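## Task

Remove the black key fob from the drawer of the small wooden box and set it directly on the table surface, touching nothing else. Then close the drawer. The box must stay roughly where it is and keep its heading, and the other object must remain inside the drawer.

## Robot and tools

Robot: two arms, left_arm and right_arm. Each sits on a tilted mounting plate, and both plates hang from one metal frame behind them. For clearance warnings, a plate and its half of the frame count as part of that arm. Calibrated bases in the scene frame: left_arm at (+0.048, +0.320, +0.317) m, quat_wxyz (+0.957, -0.123, +0.264, +0.004). right_arm at (+0.034, -0.209, +0.317) m, quat_wxyz (+0.957, +0.118, +0.266, +0.011).

Scene frame: the origin is at table-top height, halfway between the two nominal bases. +x points out over the table, +z points up, and left_arm is on the +y side. Arm names do not match left or right in the pictures. On each gripper, the fingers point along its own +z axis and close along its own y axis. end_effector_position is the point between the pads, a little under 1 cm behind the tips. Reported positions and orientations can be off by a few centimetres, more at long reach.

Row format, used by both execute_actions and move: one flat list of 16 numbers covering both arms, even if only one of them moves. The first 8 are for left_arm: x, y, z in metres, then qw, qx, qy, qz (w first), then opening. The last 8 are the same fields for right_arm. Position and quaternion give an absolute gripper pose in the scene frame, not an offset. Opening goes from -1 (closed) to +1 (fully open). The pad gap is roughly 87 mm at +1, 69 at +0.5, 43 at 0, 18 at -0.5 and 0 at -1. To hold something, command about 0.04 below the grip_measured value read when the pads first touch it. A smaller drop grips more lightly. An arm meant to stay still should get its last reported pose and its intended opening in every row. To keep a gripper's orientation steady, resend the same target quaternion each time instead of copying the drifting measured one.

execute_actions(actions, cameras): actions is a list with zero or one entry.
- [] just reports the current state, with pictures.
- {"rows": [...], "steps": n} runs n control steps, n from 5 to 15 (default 15). Each step is 1/30 s. Rows are applied one per step, and the last row repeats if there are fewer rows than steps. Any arm's target more than 0.6 m from its last reported position, along any gripper axis, causes a refusal and nothing moves. The result is taken 5 steps before the action ends.
- {"steps": n} without rows waits up to 300 steps, counted from the previous result.
Pictures come only for an empty list or when cameras names them. ["all"] gives every camera and an unknown name invalidates the call.

At every step the controller limits the commanded pose to within 100 mm and 20 degrees of the measured pose. It then steers the joints there and favours position over orientation. Long moves therefore need several actions.

move(target, speed, blend, blocking, cameras): target is one 16-number row or a list of up to 15 rows. These are absolute poses with no 0.6 m limit. Grippers travel in straight lines and take the shorter rotation. There is no avoidance of objects or of the other arm, and everything stops after 10 s. speed is 0.002 to 0.5 m/s (default 0.25), and rotation is capped at twice that in rad/s. It can be a single value or one per target. blend, in metres, rounds the corners at intermediate targets; 0 stops at each one. Openings of the first row are sent at the start. Later rows' openings are applied after arrival, with the arms paused. With blocking=false the result returns after about 0.5 s while the motion continues. The "move:" line reports done, off_target, moving, held or fault, plus limits: paced means a pose was clipped, held means a check withheld steps. An arm counts as done when it is at rest within 10 mm and 2 degrees. That does not confirm contact.

wait(seconds 0 to 10) lets time pass, and a running move continues. stop() brakes a move, and the fingers keep going. zoom_image(camera, region [x0, y0, x1, y1] in pixels, at most 504x504) enlarges that camera's latest picture. finished_scene(scene: 1 or 2) ends the scene permanently and grades it.

Cameras: cam_high, cam_low, cam_left_wrist, cam_right_wrist, each 672x504. Calibration (K, distortion, T_world_to_cam) is supplied but can be slightly off. Wrist views may lag while their arm moves.

Result lines: end_effector_position and end_effector_quat_wxyz for each arm. grip_measured is on the opening scale, and the gripper value at the end of Joint positions runs from 0 (closed) to 1. Joint velocities shows "within noise" when the arm is at rest. Joint torques can wrap at ±28 N m on joints 1 to 3. Hand target is the pose the controller is currently driving toward. MOTOR HOT appears at 75 °C. At 90 °C an OVER-TEMPERATURE FAULT folds that arm for good.

Joint ranges (rad): waist -2.618 to 3.054, shoulder 0 to 3.142, elbow 0 to 3.142 (straight at 2.901), wrist pitch -1.571 to 1.571, wrist yaw -1.571 to 1.571, wrist roll -2.094 to 2.094.

Cautions:
- Don't drop parts or open the fingers while a part is still moving.
- Avoid fast impacts and hard presses. Contact force grows with speed and with how far the target lies past the contact.
- Never let the grippers or arms collide.
- Nothing may leave the table.
- Don't drag the box out of place or turn it.
- Keep paths away from an arm's own base, since passing close can flip its shoulder posture.
- Limit heat: avoid long holds, fully stretched arms, and pushing toward poses that cannot be reached.
- Small commands may not move the arm, or may move it sideways, so check the pose after every move.
- Loose objects may occasionally be nudged by outside tugs.

Each tool is called by a JSON object that holds its "name" and its "arguments".

## Session

{"name": "execute_actions", "arguments": {"actions": [], "cameras": ["all"]}}

Scene clock: 0.00 s of 6000.00 s.
left_arm: end_effector_position=(+0.0998, +0.1270, +0.2928) grip_measured=+1.000 end_effector_quat_wxyz=(-0.035, +0.687, +0.534, -0.491) | right_arm: end_effector_position=(+0.4542, -0.2631, +0.1802) grip_measured=+1.000 end_effector_quat_wxyz=(+0.210, +0.029, +0.971, -0.113)
Joint positions: left_arm=[-0.98 1.552 0.577 -0.527 0.448 0.878 1] | right_arm=[0.037 1.58 0.906 0.109 0.457 -0.116 1]
Joint velocities: within noise
Joint torques (N m): no reading
Motor temperatures (°C): left_arm=[26 35 37 31 25 28 24] | right_arm=[25 31 31 31 29 29 29]
Heat: left arm: 37 °C; right arm: 31 °C.
Hand target: left_arm +0.1015, +0.1262, +0.2930; -0.032, +0.687, +0.535, -0.491 | right_arm +0.4606, -0.2645, +0.1858; +0.220, +0.033, +0.968, -0.113

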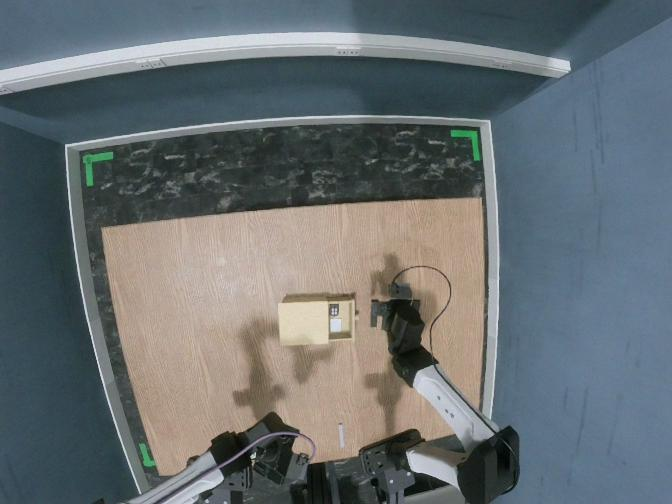

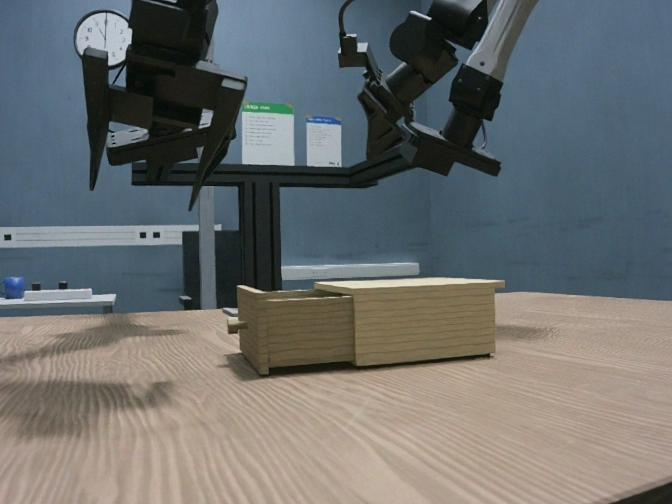

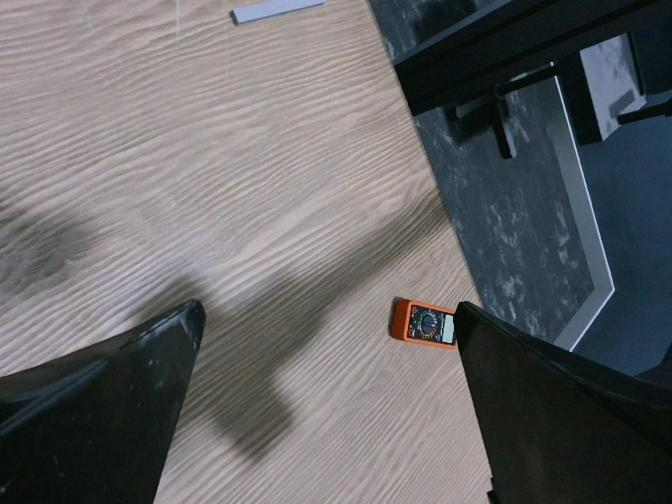

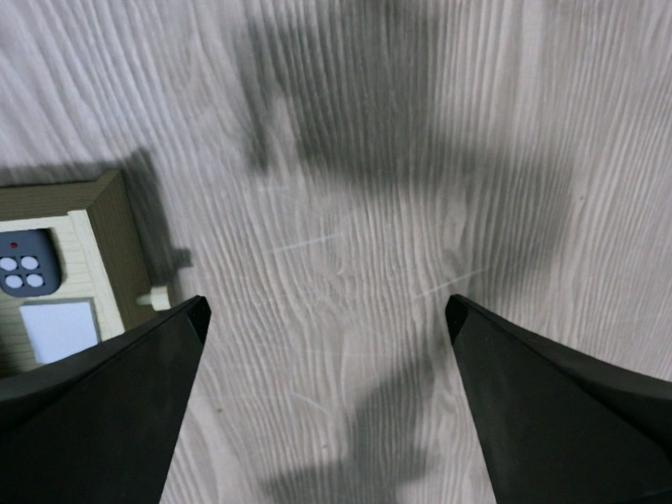

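{"name": "zoom_image", "arguments": {"camera": "cam_high", "region": [265, 280, 375, 362]}}

{"name": "zoom_image", "arguments": {"camera": "cam_low", "region": [200, 250, 530, 400]}}

{"name": "zoom_image", "arguments": {"camera": "cam_right_wrist", "region": [0, 130, 240, 390]}}

Scaled by 4.582 from the camera's 672x504 image, which has a finer 960x720 frame.

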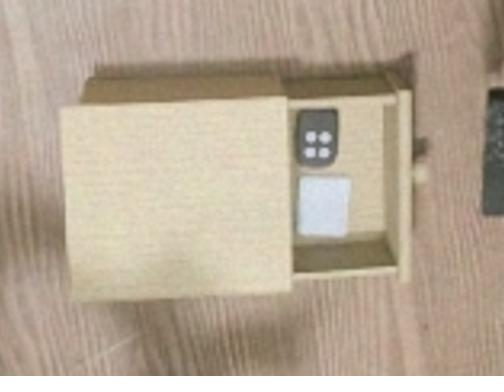

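Scaled by 1.527 from the camera's 672x504 image, which has a finer 960x720 frame.

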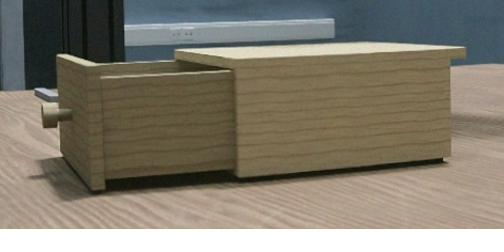

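Scaled by 1.938 from the camera's 672x504 image, which has a finer 960x720 frame.

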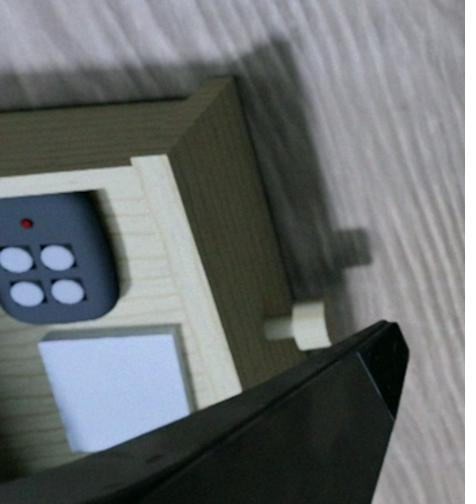

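{"name": "move", "arguments": {"target": [0.0998, 0.1270, 0.2928, -0.035, 0.687, 0.534, -0.491, 1, 0.435, -0.16, 0.15, 0, 0, 1, 0, 0.2], "speed": 0.25, "cameras": ["cam_right_wrist", "cam_low"]}}

Scene clock: 6.03 s of 6000.00 s.
left_arm: end_effector_position=(+0.0998, +0.1270, +0.2928) grip_measured=+1.000 end_effector_quat_wxyz=(-0.035, +0.687, +0.534, -0.491) | right_arm: end_effector_position=(+0.4350, -0.1676, +0.1525) grip_measured=+0.200 end_effector_quat_wxyz=(+0.006, +0.001, +1.000, -0.007)
Joint positions: left_arm=[-0.98 1.552 0.577 -0.527 0.448 0.878 1] | right_arm=[0.169 1.893 1.354 -0.515 0.335 0.108 0.6]
Joint velocities: within noise
Joint torques (N m): left_arm=[-3.22 -4.07 3.82 0.44 0.55 0.18] | right_arm=[4.81 -7.34 7.12 0.13 -0.11 -0.06]
Motor temperatures (°C): left_arm=[26 36 38 31 25 28 24] | right_arm=[25 32 32 31 29 29 29]
Heat: left arm: 38 °C; right arm: 32 °C.
Hand target: left_arm +0.0999, +0.1270, +0.2928; -0.035, +0.687, +0.534, -0.491 | right_arm +0.4349, -0.1601, +0.1502; +0.000, +0.000, +1.000, +0.000
Off the commanded pose: left_arm 0.000 m, 0 deg | right_arm 0.008 m, 1 deg.
Kept back: nothing.
move: done
camera_calibration:
cam_right_wrist: T_world_to_cam=[[0.0179742, -0.999758, 0.012711, -0.179099], [-0.648027, -0.00196739, 0.761615, 0.185076], [-0.761405, -0.0219265, -0.647906, 0.562801], [0, 0, 0, 1]] pos_world=[0.551673, -0.166352, 0.225962]
Images, in order (width x height): cam_low 672x504, cam_right_wrist 672x504.

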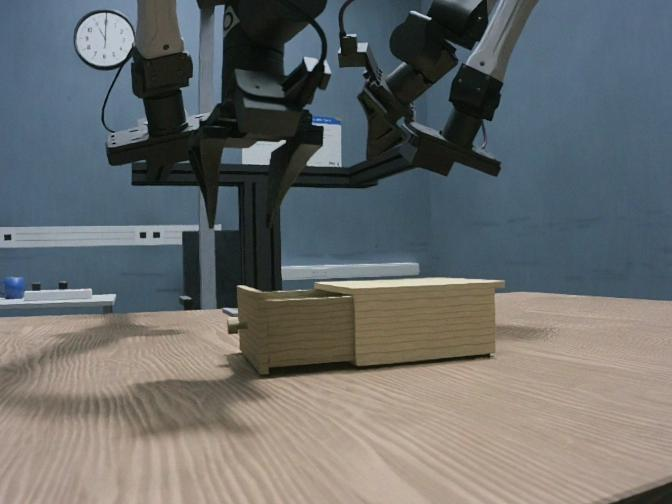

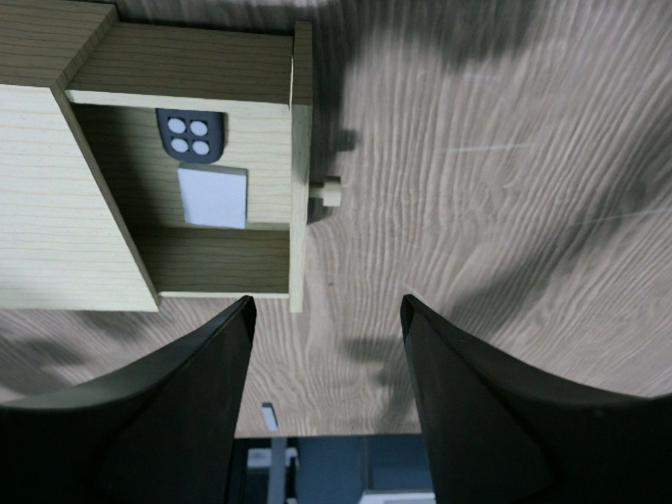

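{"name": "move", "arguments": {"target": [[0.0998, 0.1270, 0.2928, -0.035, 0.687, 0.534, -0.491, 1, 0.40, -0.152, 0.085, 0, 0, 1, 0, 0.35], [0.0998, 0.1270, 0.2928, -0.035, 0.687, 0.534, -0.491, 1, 0.395, -0.153, 0.046, 0, 0, 1, 0, 0.35]], "speed": [0.2, 0.1], "blend": [0.02, 0], "cameras": ["cam_right_wrist", "cam_low"]}}

Scene clock: 9.90 s of 6000.00 s.
left_arm: end_effector_position=(+0.0998, +0.1270, +0.2928) grip_measured=+1.000 end_effector_quat_wxyz=(-0.035, +0.687, +0.534, -0.491) | right_arm: end_effector_position=(+0.3914, -0.1518, +0.0520) grip_measured=+0.350 end_effector_quat_wxyz=(-0.004, -0.001, +1.000, -0.003)
Joint positions: left_arm=[-0.98 1.552 0.577 -0.527 0.448 0.878 1] | right_arm=[0.134 2.138 1.241 -0.167 0.308 0.076 0.675]
Joint velocities: within noise
Joint torques (N m): left_arm=[-3.22 -4.08 3.84 0.44 0.53 0.19] | right_arm=[3.1 -7.38 4.49 0.35 -0.1 -0.23]
Motor temperatures (°C): left_arm=[26 36 38 31 25 28 24] | right_arm=[26 33 32 31 29 29 29]
Heat: left arm: 38 °C; right arm: 33 °C.
Hand target: left_arm +0.0999, +0.1270, +0.2928; -0.035, +0.687, +0.534, -0.491 | right_arm +0.3949, -0.1530, +0.0461; +0.000, +0.000, +1.000, +0.000
Off the commanded pose: left_arm 0.000 m, 0 deg | right_arm 0.007 m, 1 deg.
Kept back: nothing.
move: done; blend cut to 0.0197 m at target 1
camera_calibration:
cam_right_wrist: T_world_to_cam=[[0.0234686, -0.999717, 0.00387349, -0.162883], [-0.632361, -0.0118436, 0.774583, 0.225151], [-0.774318, -0.0206278, -0.63246, 0.469305], [0, 0, 0, 1]] pos_world=[0.509591, -0.150489, 0.12305]
Images, in order (width x height): cam_low 672x504, cam_right_wrist 672x504.

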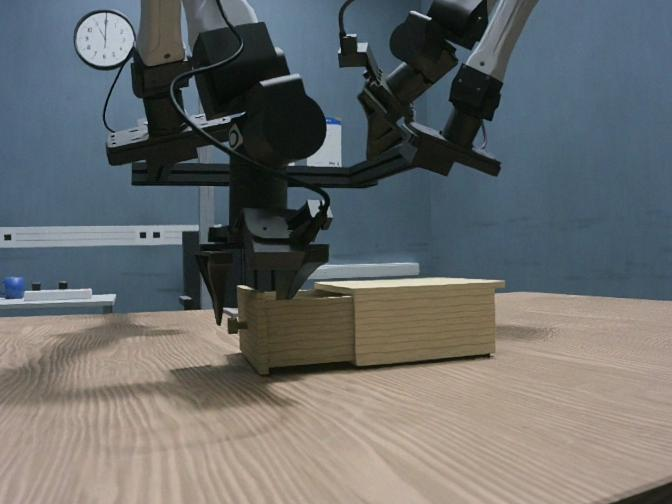

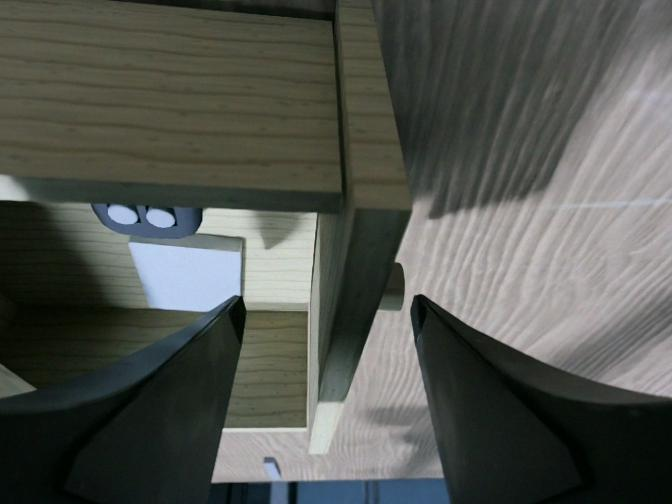

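{"name": "move", "arguments": {"target": [0.0998, 0.1270, 0.2928, -0.035, 0.687, 0.534, -0.491, 1, 0.395, -0.200, 0.046, 0, 0, 1, 0, 0.35], "speed": 0.08, "cameras": ["cam_right_wrist", "cam_low", "cam_high"]}}

Scene clock: 11.07 s of 6000.00 s.
left_arm: end_effector_position=(+0.0998, +0.1270, +0.2928) grip_measured=+1.000 end_effector_quat_wxyz=(-0.035, +0.687, +0.534, -0.491) | right_arm: end_effector_position=(+0.3911, -0.1806, +0.0405) grip_measured=+0.350 end_effector_quat_wxyz=(-0.006, +0.002, +1.000, +0.023)
Joint positions: left_arm=[-0.98 1.552 0.577 -0.527 0.448 0.878 1] | right_arm=[0.034 2.138 1.231 -0.137 0.206 -0.006 0.675]
Joint velocities: within noise
Joint torques (N m): left_arm=[-3.22 -4.1 3.79 0.43 0.55 0.19] | right_arm=[1.16 -11.04 1.85 0.13 0.32 -0.43]
Motor temperatures (°C): left_arm=[26 36 38 31 25 28 24] | right_arm=[26 33 32 31 29 29 29]
Heat: left arm: 38 °C; right arm: 33 °C.
Hand target: left_arm +0.0999, +0.1270, +0.2928; -0.035, +0.687, +0.534, -0.491 | right_arm +0.3947, -0.1995, +0.0458; -0.001, +0.000, +1.000, +0.000
Off the commanded pose: left_arm 0.000 m, 0 deg | right_arm 0.021 m, 3 deg.
Kept back: nothing.
move: off_target (right_arm)
camera_calibration:
cam_right_wrist: T_world_to_cam=[[0.0157911, -0.998752, -0.04739, -0.186359], [-0.629353, -0.0467575, 0.775712, 0.225972], [-0.776959, 0.0175757, -0.629306, 0.469025], [0, 0, 0, 1]] pos_world=[0.509572, -0.183804, 0.111039]
Images, in order (width x height): cam_high 672x504, cam_low 672x504, cam_right_wrist 672x504.

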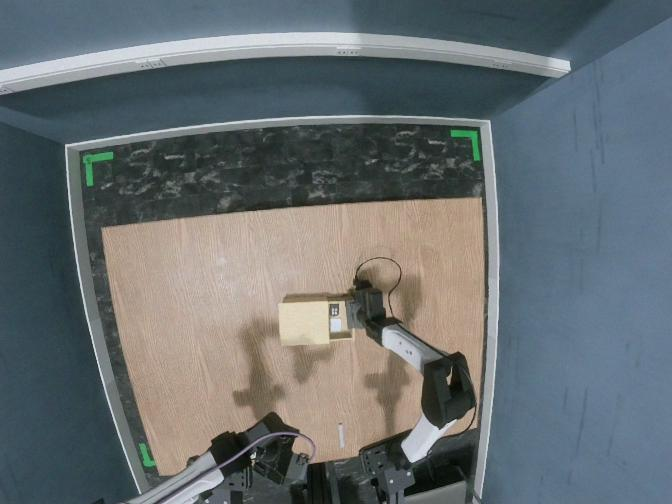

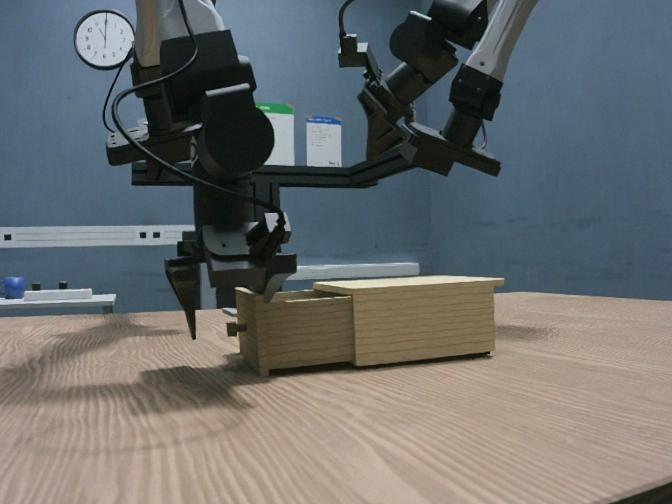

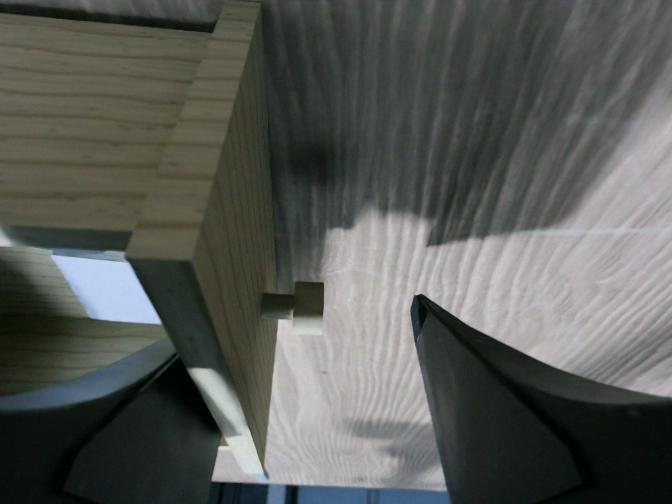

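{"name": "move", "arguments": {"target": [[0.0998, 0.1270, 0.2928, -0.035, 0.687, 0.534, -0.491, 1, 0.397, -0.152, 0.055, 0, 0, 1, 0, 0.35], [0.0998, 0.1270, 0.2928, -0.035, 0.687, 0.534, -0.491, 1, 0.40, -0.148, 0.09, 0, 0, 1, 0, 0.35], [0.0998, 0.1270, 0.2928, -0.035, 0.687, 0.534, -0.491, 1, 0.415, -0.13, 0.12, 0, 0, 1, 0, -1], [0.0998, 0.1270, 0.2928, -0.035, 0.687, 0.534, -0.491, 1, 0.424, -0.082, 0.10, 0, 0, 1, 0, -1]], "speed": [0.12, 0.2, 0.2, 0.15], "blend": [0.01, 0.01, 0.0, 0], "cameras": ["cam_right_wrist", "cam_low", "cam_high"]}}

Scene clock: 16.70 s of 6000.00 s.
left_arm: end_effector_position=(+0.0998, +0.1270, +0.2928) grip_measured=+1.000 end_effector_quat_wxyz=(-0.035, +0.687, +0.534, -0.491) | right_arm: end_effector_position=(+0.4246, -0.0852, +0.1026) grip_measured=-0.973 end_effector_quat_wxyz=(+0.003, +0.000, +1.000, +0.005)
Joint positions: left_arm=[-0.98 1.552 0.577 -0.527 0.448 0.878 1] | right_arm=[0.31 2.127 1.436 -0.411 0.377 0.239 0.013]
Joint velocities: within noise
Joint torques (N m): left_arm=[-3.21 -4.11 3.82 0.44 0.53 0.19] | right_arm=[6.04 -7.91 6.23 0.09 0.13 -0.04]
Motor temperatures (°C): left_arm=[26 37 38 31 25 28 24] | right_arm=[26 35 32 31 28 29 29]
Heat: left arm: 38 °C; right arm: 35 °C.
Hand target: left_arm +0.0999, +0.1270, +0.2928; -0.035, +0.687, +0.534, -0.491 | right_arm +0.4241, -0.0821, +0.1001; +0.000, +0.000, +1.000, +0.000
Off the commanded pose: left_arm 0.000 m, 0 deg | right_arm 0.004 m, 1 deg.
Kept back: nothing.
move: done; target 3's new opening was sent with right_arm's hand 0.018 m and 2 deg from that target
camera_calibration:
cam_right_wrist: T_world_to_cam=[[0.019979, -0.999738, -0.0112057, -0.0943058], [-0.643319, -0.0214342, 0.765298, 0.212535], [-0.765338, -0.00808109, -0.643578, 0.526752], [0, 0, 0, 1]] pos_world=[0.541755, -0.0854688, 0.175297]
Images, in order (width x height): cam_high 672x504, cam_low 672x504, cam_right_wrist 672x504.

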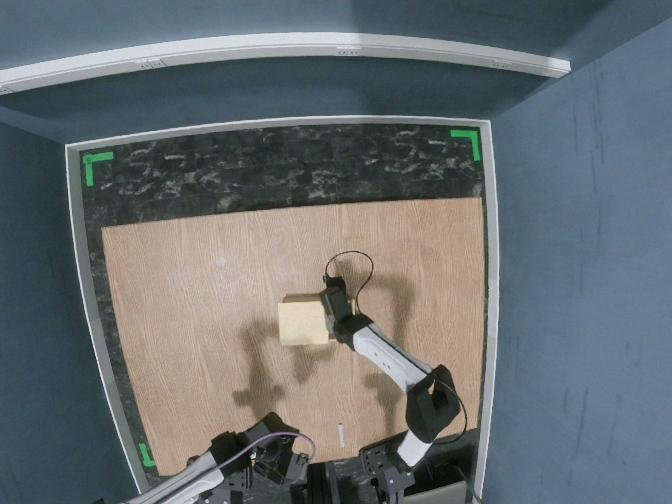

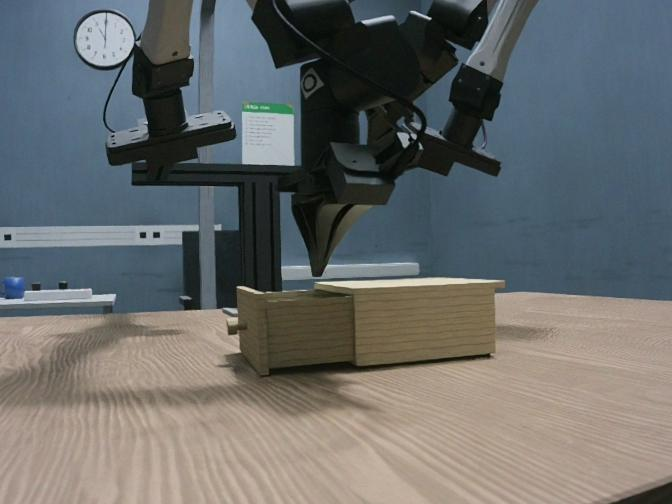

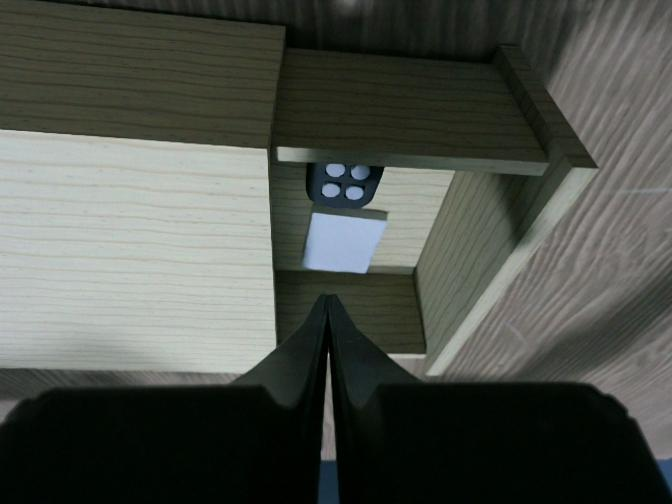

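{"name": "move", "arguments": {"target": [[0.0998, 0.1270, 0.2928, -0.035, 0.687, 0.534, -0.491, 1, 0.424, -0.100, 0.085, 0, 0, 0.9848, 0.1736, -1], [0.0998, 0.1270, 0.2928, -0.035, 0.687, 0.534, -0.491, 1, 0.424, -0.083, 0.045, 0, 0, 0.9848, 0.1736, -1], [0.0998, 0.1270, 0.2928, -0.035, 0.687, 0.534, -0.491, 1, 0.424, -0.081, 0.018, 0, 0, 0.9848, 0.1736, -1]], "speed": [0.25, 0.15, 0.06], "blend": [0.01, 0.005, 0], "cameras": ["cam_right_wrist", "cam_low"]}}

Scene clock: 19.17 s of 6000.00 s.
left_arm: end_effector_position=(+0.0998, +0.1270, +0.2928) grip_measured=+1.000 end_effector_quat_wxyz=(-0.035, +0.687, +0.534, -0.491) | right_arm: end_effector_position=(+0.4171, -0.0765, +0.0375) grip_measured=-0.973 end_effector_quat_wxyz=(-0.017, -0.001, +0.982, +0.186)
Joint positions: left_arm=[-0.98 1.552 0.577 -0.527 0.448 0.878 1] | right_arm=[0.133 2.286 1.455 -0.23 -0.074 0.074 0.013]
Joint velocities: within noise
Joint torques (N m): left_arm=[-3.22 -4.08 3.82 0.43 0.55 0.18] | right_arm=[3.25 -5.87 5.57 0.75 0 -0.29]
Motor temperatures (°C): left_arm=[26 37 38 31 25 28 24] | right_arm=[26 35 32 31 28 29 29]
Heat: left arm: 38 °C; right arm: 35 °C.
Hand target: left_arm +0.0999, +0.1270, +0.2928; -0.035, +0.687, +0.534, -0.491 | right_arm +0.4233, -0.0816, +0.0194; +0.000, +0.000, +0.985, +0.173
Off the commanded pose: left_arm 0.000 m, 0 deg | right_arm 0.021 m, 2 deg.
Kept back: nothing.
move: off_target (right_arm)
camera_calibration:
cam_right_wrist: T_world_to_cam=[[0.0161774, -0.929861, -0.367554, -0.0659177], [-0.612013, -0.299904, 0.731777, 0.224603], [-0.790682, 0.21311, -0.573939, 0.504122], [0, 0, 0, 1]] pos_world=[0.537127, -0.101368, 0.100747]
Images, in order (width x height): cam_low 672x504, cam_right_wrist 672x504.

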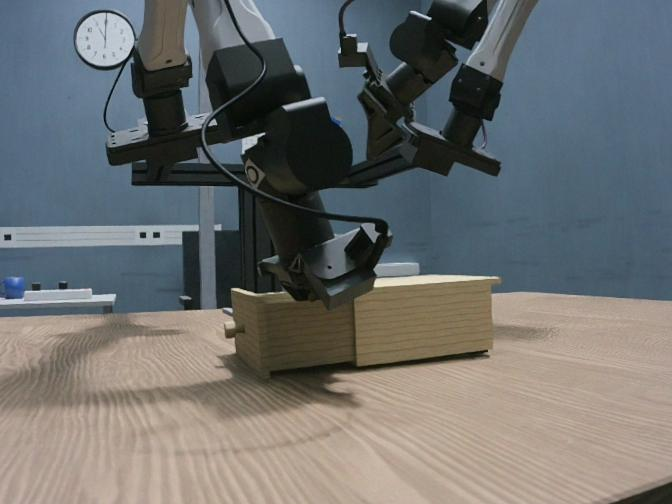

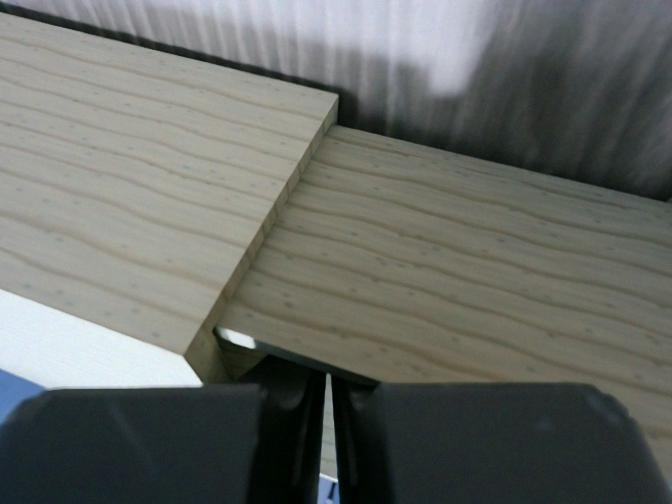

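{"name": "move", "arguments": {"target": [[0.0998, 0.1270, 0.2928, -0.035, 0.687, 0.534, -0.491, 1, 0.424, -0.110, 0.018, 0, 0, 0.9848, 0.1736, -1]], "speed": [0.08], "cameras": ["cam_right_wrist", "cam_low"]}}

{"name": "move", "arguments": {"target": [[0.0998, 0.1270, 0.2928, -0.035, 0.687, 0.534, -0.491, 1, 0.424, -0.112, 0.05, 0, 0, 0.9848, 0.1736, -1],[0.0998, 0.1270, 0.2928, -0.035, 0.687, 0.534, -0.491, 1, 0.424, -0.115, 0.10, 0, 0, 1, 0, -1]], "speed": [0.15, 0.25], "blend": [0.01, 0], "cameras": ["cam_right_wrist", "cam_low", "cam_high"]}}

Scene clock: 20.53 s of 6000.00 s.
left_arm: end_effector_position=(+0.0998, +0.1270, +0.2928) grip_measured=+1.000 end_effector_quat_wxyz=(-0.035, +0.687, +0.534, -0.491) | right_arm: end_effector_position=(+0.4170, -0.0788, +0.0384) grip_measured=-0.973 end_effector_quat_wxyz=(-0.016, -0.017, +0.975, +0.220)
Joint positions: left_arm=[-0.98 1.552 0.577 -0.527 0.448 0.878 1] | right_arm=[0.104 2.286 1.456 -0.235 -0.156 0.016 0.013]
Joint velocities: within noise
Joint torques (N m): left_arm=[-3.23 -4.01 3.82 0.43 0.54 0.18] | right_arm=[-0.34 -8.35 3.03 0.6 0.51 -0.28]
Motor temperatures (°C): left_arm=[26 37 38 31 25 28 24] | right_arm=[26 35 32 31 28 29 29]
Heat: left arm: 38 °C; right arm: 35 °C.
Hand target: left_arm +0.0999, +0.1270, +0.2928; -0.035, +0.687, +0.534, -0.491 | right_arm +0.4225, -0.1102, +0.0204; -0.002, +0.000, +0.985, +0.174
Off the commanded pose: left_arm 0.000 m, 0 deg | right_arm 0.038 m, 6 deg.
Kept back: nothing.
move: off_target (right_arm)
camera_calibration:
cam_right_wrist: T_world_to_cam=[[0.0470887, -0.901238, -0.430758, -0.0758924], [-0.607558, -0.368139, 0.703809, 0.217025], [-0.792878, 0.228569, -0.56489, 0.506735], [0, 0, 0, 1]] pos_world=[0.537208, -0.104326, 0.100814]
Images, in order (width x height): cam_low 672x504, cam_right_wrist 672x504.

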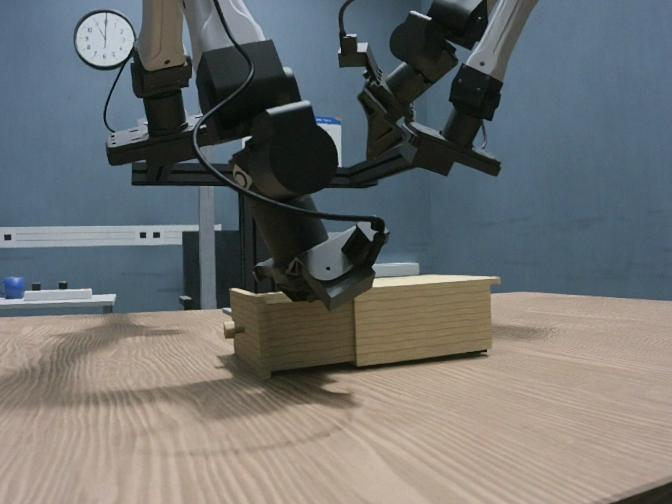

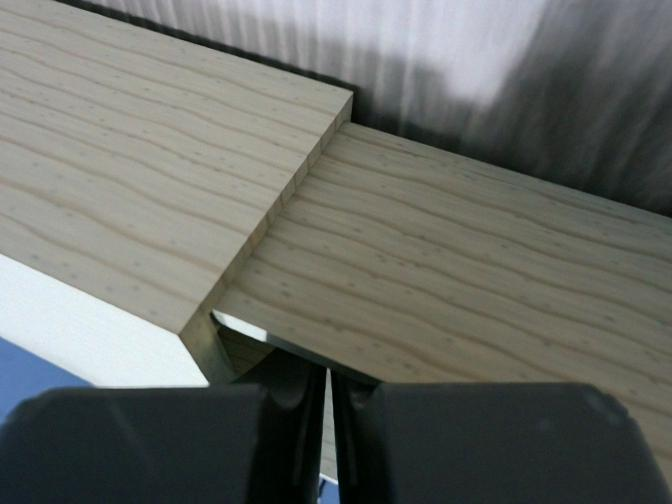

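Scene clock: 22.07 s of 6000.00 s.
left_arm: end_effector_position=(+0.0998, +0.1270, +0.2928) grip_measured=+1.000 end_effector_quat_wxyz=(-0.035, +0.687, +0.534, -0.491) | right_arm: end_effector_position=(+0.4044, -0.1145, +0.0832) grip_measured=-0.973 end_effector_quat_wxyz=(-0.025, -0.010, +1.000, +0.000)
Joint positions: left_arm=[-0.98 1.552 0.577 -0.527 0.448 0.878 1] | right_arm=[0.237 2.135 1.375 -0.378 0.343 0.171 0.013]
Joint velocities: within noise
Joint torques (N m): left_arm=[-3.21 -4.07 3.77 0.43 0.54 0.19] | right_arm=[5.59 -12.59 5.46 0 0.1 -0.01]
Motor temperatures (°C): left_arm=[26 37 39 31 25 28 24] | right_arm=[26 35 32 31 28 29 29]
Heat: left arm: 39 °C; right arm: 35 °C.
Hand target: left_arm +0.0999, +0.1270, +0.2928; -0.035, +0.687, +0.534, -0.491 | right_arm +0.4235, -0.1150, +0.0997; +0.000, +0.000, +1.000, +0.000
Off the commanded pose: left_arm 0.000 m, 0 deg | right_arm 0.026 m, 3 deg.
Kept back: nothing.
move: off_target (right_arm)
camera_calibration:
cam_right_wrist: T_world_to_cam=[[0.039945, -0.999195, -0.00376129, -0.131987], [-0.599137, -0.026964, 0.800193, 0.192294], [-0.79965, -0.0297102, -0.599731, 0.506367], [0, 0, 0, 1]] pos_world=[0.525399, -0.111652, 0.149316]
Images, in order (width x height): cam_high 672x504, cam_low 672x504, cam_right_wrist 672x504.

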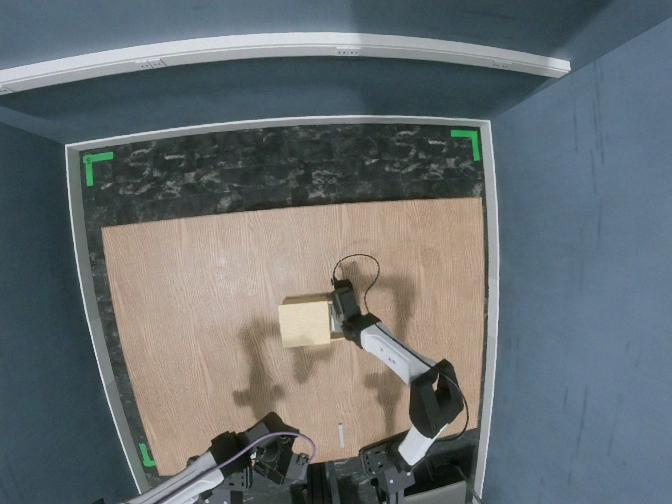

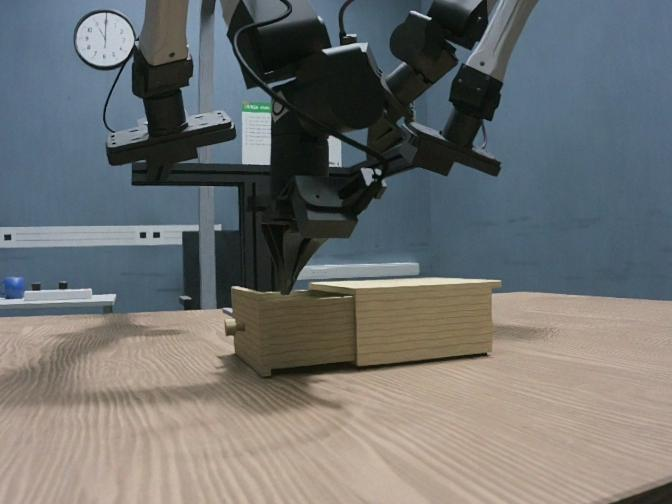

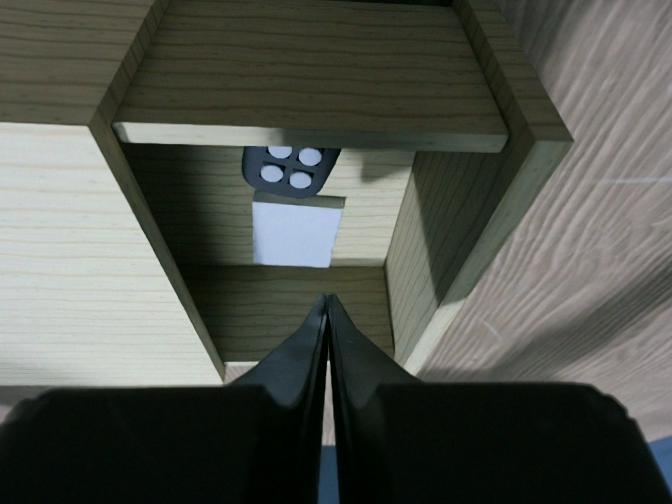

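{"name": "zoom_image", "arguments": {"camera": "cam_low", "region": [220, 140, 400, 300]}}

{"name": "zoom_image", "arguments": {"camera": "cam_right_wrist", "region": [100, 100, 600, 504]}}

Scaled by 2.800 from the camera's 672x504 image, which has a finer 960x720 frame.

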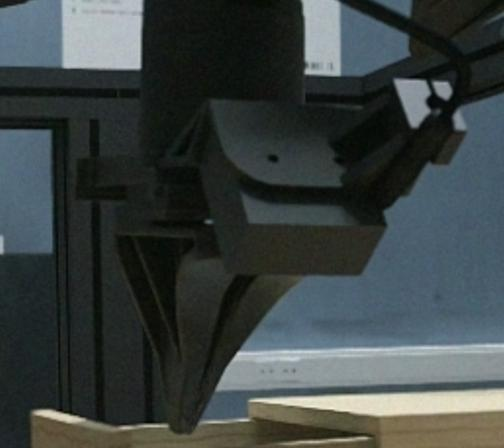

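Scaled by 1.008 from the camera's 672x504 image, which has a finer 960x720 frame.

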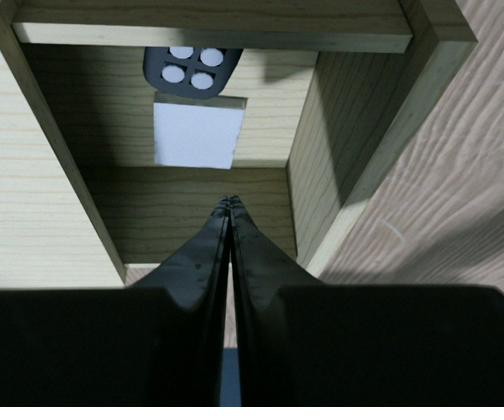

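{"name": "move", "arguments": {"target": [[0.0998, 0.1270, 0.2928, -0.035, 0.687, 0.534, -0.491, 1, 0.412, -0.100, 0.10, 0.2996, 0.0262, 0.9501, 0.0831, -1], [0.0998, 0.1270, 0.2928, -0.035, 0.687, 0.534, -0.491, 1, 0.420, -0.090, 0.05, 0.2996, 0.0262, 0.9501, 0.0831, -1]], "speed": [0.3, 0.15], "blend": [0.01, 0], "cameras": ["cam_right_wrist", "cam_low", "cam_high"]}}

Scene clock: 32.37 s of 6000.00 s.
left_arm: end_effector_position=(+0.0998, +0.1270, +0.2928) grip_measured=+1.000 end_effector_quat_wxyz=(-0.035, +0.687, +0.534, -0.491) | right_arm: end_effector_position=(+0.4185, -0.0878, +0.0544) grip_measured=-0.973 end_effector_quat_wxyz=(+0.296, +0.027, +0.951, +0.083)
Joint positions: left_arm=[-0.98 1.552 0.577 -0.527 0.448 0.878 1] | right_arm=[0.24 2.201 0.789 0.97 0.245 0.036 0.013]
Joint velocities: within noise
Joint torques (N m): left_arm=[-3.21 -4.05 3.77 0.44 0.55 0.19] | right_arm=[3.06 -5.98 1.81 1.34 -0.2 -0.29]
Motor temperatures (°C): left_arm=[27 37 39 30 25 28 24] | right_arm=[26 37 32 31 28 29 29]
Heat: left arm: 39 °C; right arm: 37 °C.
Hand target: left_arm +0.0999, +0.1270, +0.2928; -0.035, +0.687, +0.534, -0.491 | right_arm +0.4201, -0.0901, +0.0502; +0.300, +0.026, +0.950, +0.083
Off the commanded pose: left_arm 0.000 m, 0 deg | right_arm 0.005 m, 0 deg.
Kept back: nothing.
move: done
camera_calibration:
cam_right_wrist: T_world_to_cam=[[0.0148161, -0.986367, -0.163895, -0.0856952], [-0.962301, -0.0585868, 0.2656, 0.402832], [-0.271581, 0.153781, -0.95005, 0.31532], [0, 0, 0, 1]] pos_world=[0.474551, -0.109417, 0.178533]
Images, in order (width x height): cam_high 672x504, cam_low 672x504, cam_right_wrist 672x504.

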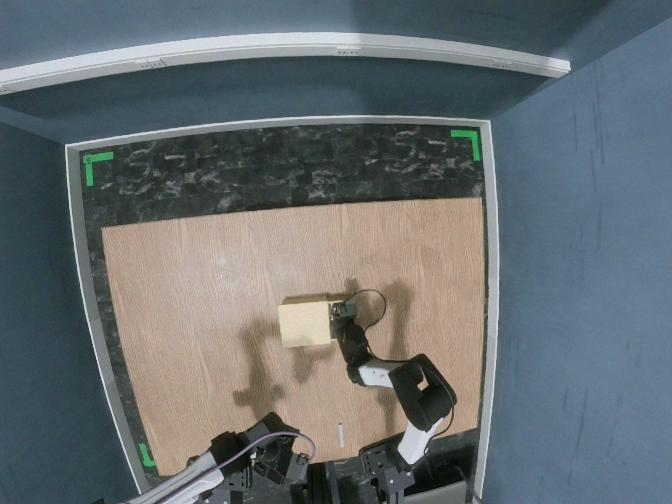

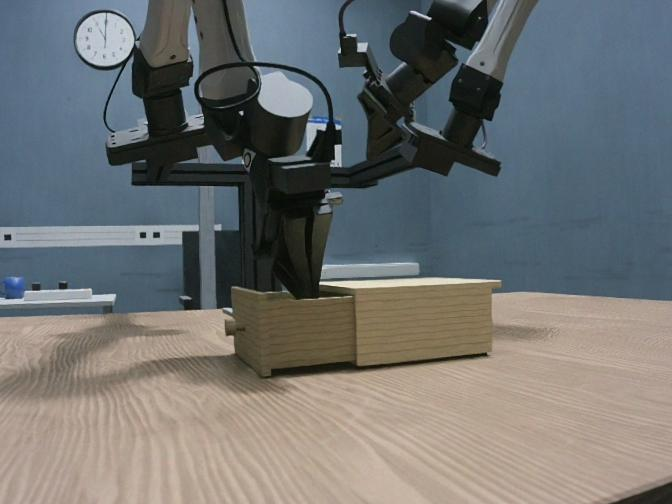

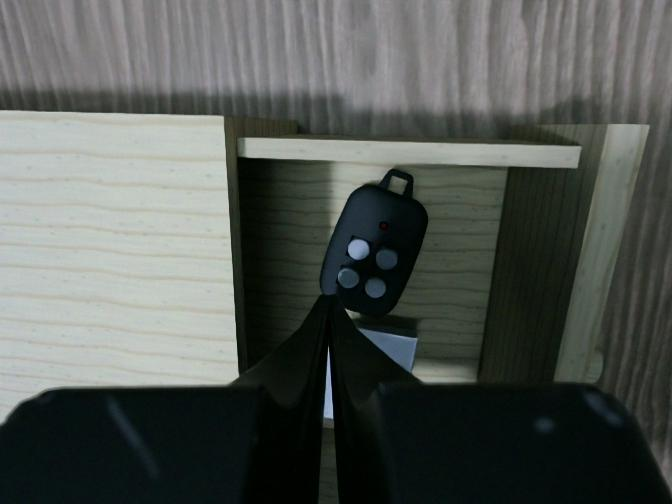

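{"name": "zoom_image", "arguments": {"camera": "cam_right_wrist", "region": [220, 120, 540, 390]}}

Scaled by 1.575 from the camera's 672x504 image, which has a finer 960x720 frame.

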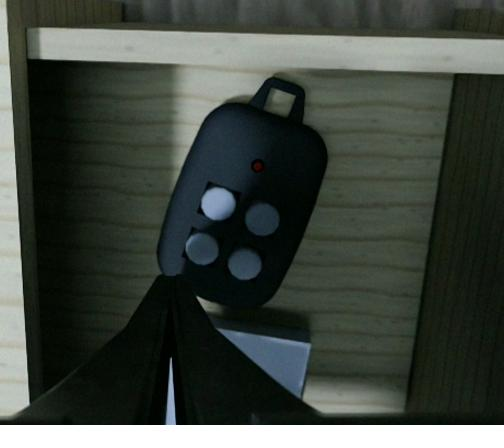

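{"name": "move", "arguments": {"target": [[0.0998, 0.1270, 0.2928, -0.035, 0.687, 0.534, -0.491, 1, 0.44, -0.10, 0.09, 0.1901, 0.0856, 0.9779, -0.0166, -0.45], [0.0998, 0.1270, 0.2928, -0.035, 0.687, 0.534, -0.491, 1, 0.456, -0.108, 0.085, 0.1901, 0.0856, 0.9779, -0.0166, -0.45]], "speed": [0.25, 0.15], "blend": [0.01, 0], "cameras": ["cam_right_wrist", "cam_low"]}}

{"name": "zoom_image", "arguments": {"camera": "cam_right_wrist", "region": [150, 0, 600, 390]}}

Scene clock: 36.87 s of 6000.00 s.
left_arm: end_effector_position=(+0.0998, +0.1270, +0.2928) grip_measured=+1.000 end_effector_quat_wxyz=(-0.035, +0.687, +0.534, -0.491) | right_arm: end_effector_position=(+0.4464, -0.1001, +0.0801) grip_measured=-0.450 end_effector_quat_wxyz=(+0.183, +0.072, +0.980, -0.010)
Joint positions: left_arm=[-0.98 1.552 0.577 -0.527 0.448 0.878 1] | right_arm=[0.291 2.071 1.088 0.268 0.476 0.207 0.275]
Joint velocities: within noise
Joint torques (N m): left_arm=[-3.19 -4.05 3.81 0.43 0.54 0.19] | right_arm=[3.44 -9.76 4.86 0.68 0.21 -0.02]
Motor temperatures (°C): left_arm=[27 37 39 30 25 28 24] | right_arm=[26 37 32 31 28 29 29]
Heat: left arm: 39 °C; right arm: 37 °C.
Hand target: left_arm +0.0999, +0.1270, +0.2928; -0.035, +0.687, +0.534, -0.491 | right_arm +0.4560, -0.1080, +0.0851; +0.190, +0.086, +0.978, -0.017
Off the commanded pose: left_arm 0.000 m, 0 deg | right_arm 0.013 m, 2 deg.
Kept back: nothing.
move: off_target (right_arm); blend cut to 0.0093 m at target 1
camera_calibration:
cam_right_wrist: T_world_to_cam=[[-0.125045, -0.992151, -0.000929279, -0.0451889], [-0.865674, 0.108647, 0.488677, 0.377868], [-0.48474, 0.0619111, -0.872464, 0.42896], [0, 0, 0, 1]] pos_world=[0.529394, -0.112446, 0.189555]
Images, in order (width x height): cam_low 672x504, cam_right_wrist 672x504.

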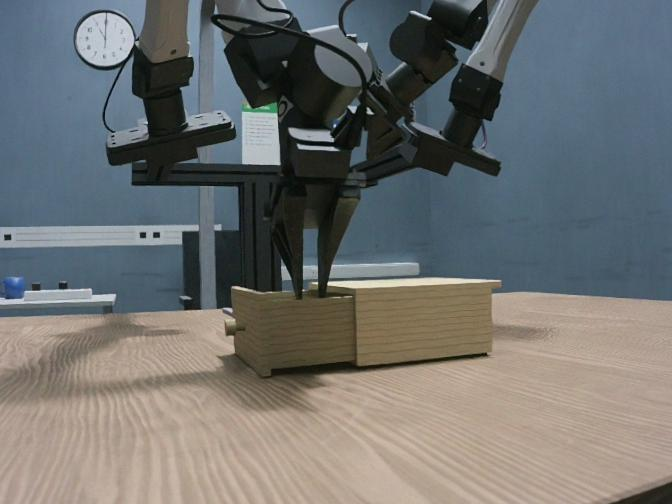

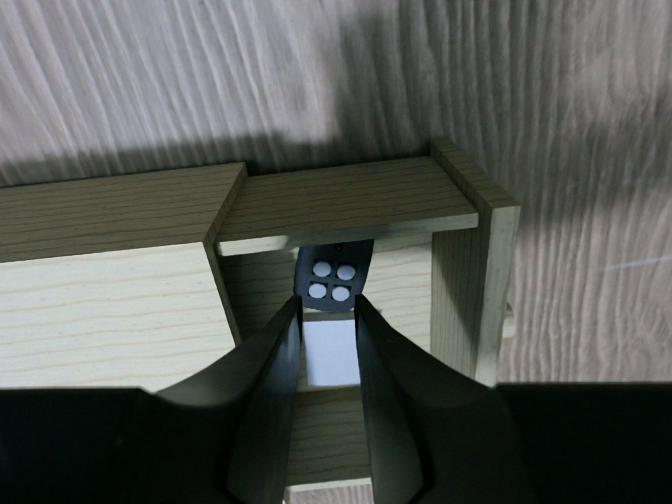

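Scaled by 1.120 from the camera's 672x504 image, which has a finer 960x720 frame.

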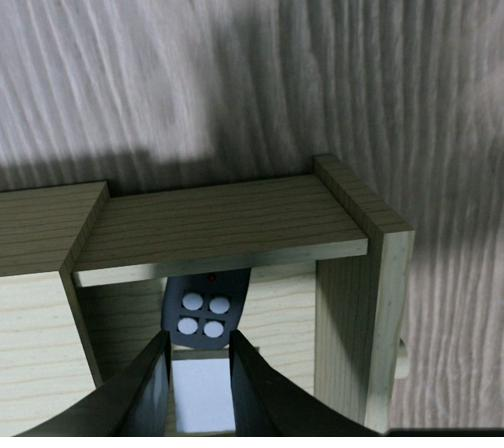

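{"name": "move", "arguments": {"target": [0.0998, 0.1270, 0.2928, -0.035, 0.687, 0.534, -0.491, 1, 0.459, -0.110, 0.050, 0.1901, 0.0856, 0.9779, -0.0166, -0.45], "speed": 0.12, "cameras": ["cam_right_wrist", "cam_low"]}}

Scene clock: 38.67 s of 6000.00 s.
left_arm: end_effector_position=(+0.0998, +0.1270, +0.2928) grip_measured=+1.000 end_effector_quat_wxyz=(-0.035, +0.687, +0.534, -0.491) | right_arm: end_effector_position=(+0.4544, -0.1085, +0.0553) grip_measured=-0.450 end_effector_quat_wxyz=(+0.186, +0.085, +0.979, -0.018)
Joint positions: left_arm=[-0.98 1.552 0.577 -0.527 0.448 0.878 1] | right_arm=[0.252 2.155 1.143 0.314 0.468 0.199 0.275]
Joint velocities: within noise
Joint torques (N m): left_arm=[-3.18 -4.07 3.79 0.44 0.54 0.19] | right_arm=[3.69 -7.27 4.72 0.95 -0.07 -0.22]
Motor temperatures (°C): left_arm=[27 37 39 30 25 28 24] | right_arm=[26 38 32 31 28 29 29]
Heat: left arm: 39 °C; right arm: 38 °C.
Hand target: left_arm +0.0999, +0.1270, +0.2928; -0.035, +0.687, +0.534, -0.491 | right_arm +0.4589, -0.1102, +0.0502; +0.190, +0.086, +0.978, -0.017
Off the commanded pose: left_arm 0.000 m, 0 deg | right_arm 0.007 m, 1 deg.
Kept back: nothing.
move: done
camera_calibration:
cam_right_wrist: T_world_to_cam=[[-0.152702, -0.988218, 0.0103606, -0.0401486], [-0.864903, 0.138705, 0.482394, 0.401129], [-0.478147, 0.0647018, -0.875893, 0.409163], [0, 0, 0, 1]] pos_world=[0.536447, -0.121788, 0.165298]
Images, in order (width x height): cam_low 672x504, cam_right_wrist 672x504.

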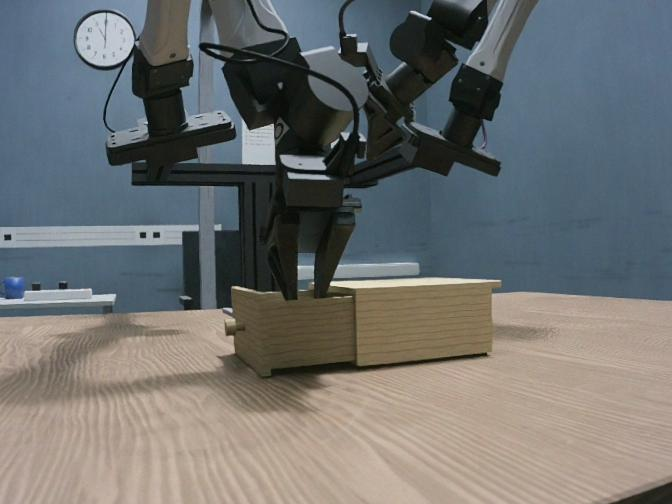

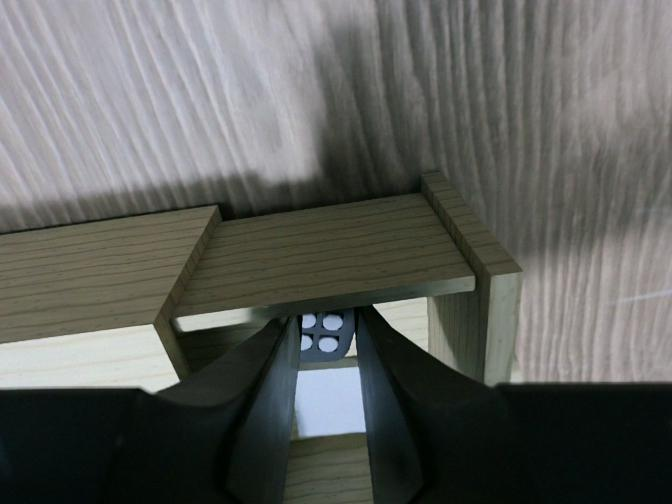

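{"name": "move", "arguments": {"target": [0.0998, 0.1270, 0.2928, -0.035, 0.687, 0.534, -0.491, 1, 0.4615, -0.110, 0.015, 0.1901, 0.0856, 0.9779, -0.0166, -0.45], "speed": 0.08, "cameras": ["cam_right_wrist", "cam_low"]}}

Scene clock: 39.60 s of 6000.00 s.
left_arm: end_effector_position=(+0.0998, +0.1270, +0.2928) grip_measured=+1.000 end_effector_quat_wxyz=(-0.035, +0.687, +0.534, -0.491) | right_arm: end_effector_position=(+0.4514, -0.1071, +0.0402) grip_measured=-0.450 end_effector_quat_wxyz=(+0.175, +0.068, +0.982, -0.021)
Joint positions: left_arm=[-0.98 1.552 0.577 -0.527 0.448 0.878 1] | right_arm=[0.245 2.21 1.182 0.307 0.46 0.169 0.275]
Joint velocities: within noise
Joint torques (N m): left_arm=[-3.25 -4.1 3.79 0.43 0.55 0.19] | right_arm=[1.62 -2.95 6.87 1.61 -0.19 -0.11]
Motor temperatures (°C): left_arm=[27 37 39 30 25 28 24] | right_arm=[26 37 32 31 28 29 29]
Heat: left arm: 39 °C; right arm: 37 °C.
Hand target: left_arm +0.0999, +0.1270, +0.2928; -0.035, +0.687, +0.534, -0.491 | right_arm +0.4596, -0.1112, +0.0179; +0.190, +0.085, +0.978, -0.017
Off the commanded pose: left_arm 0.000 m, 0 deg | right_arm 0.027 m, 3 deg.
Kept back: nothing.
move: off_target (right_arm)
camera_calibration:
cam_right_wrist: T_world_to_cam=[[-0.12043, -0.992435, 0.0238596, -0.0546205], [-0.857224, 0.116084, 0.501688, 0.398915], [-0.500663, 0.0399654, -0.864719, 0.401511], [0, 0, 0, 1]] pos_world=[0.536403, -0.116561, 0.148366]
Images, in order (width x height): cam_low 672x504, cam_right_wrist 672x504.

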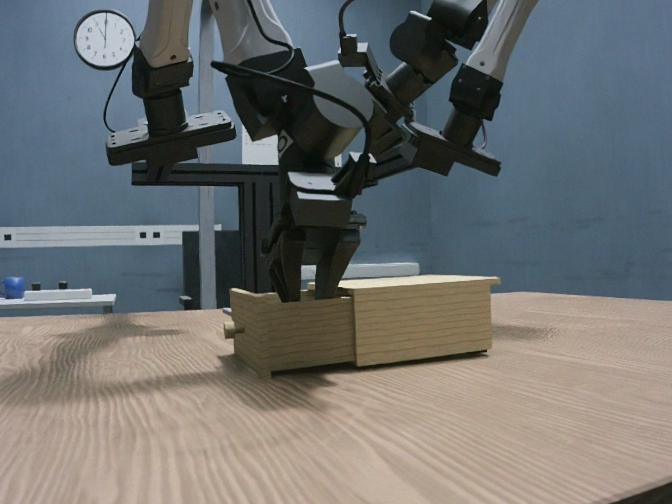

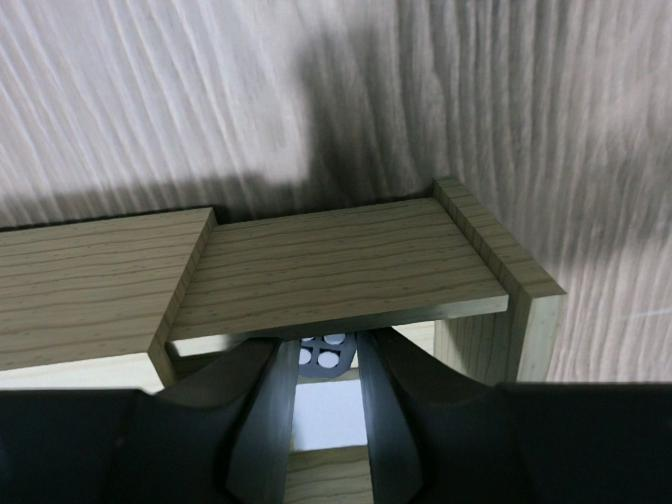

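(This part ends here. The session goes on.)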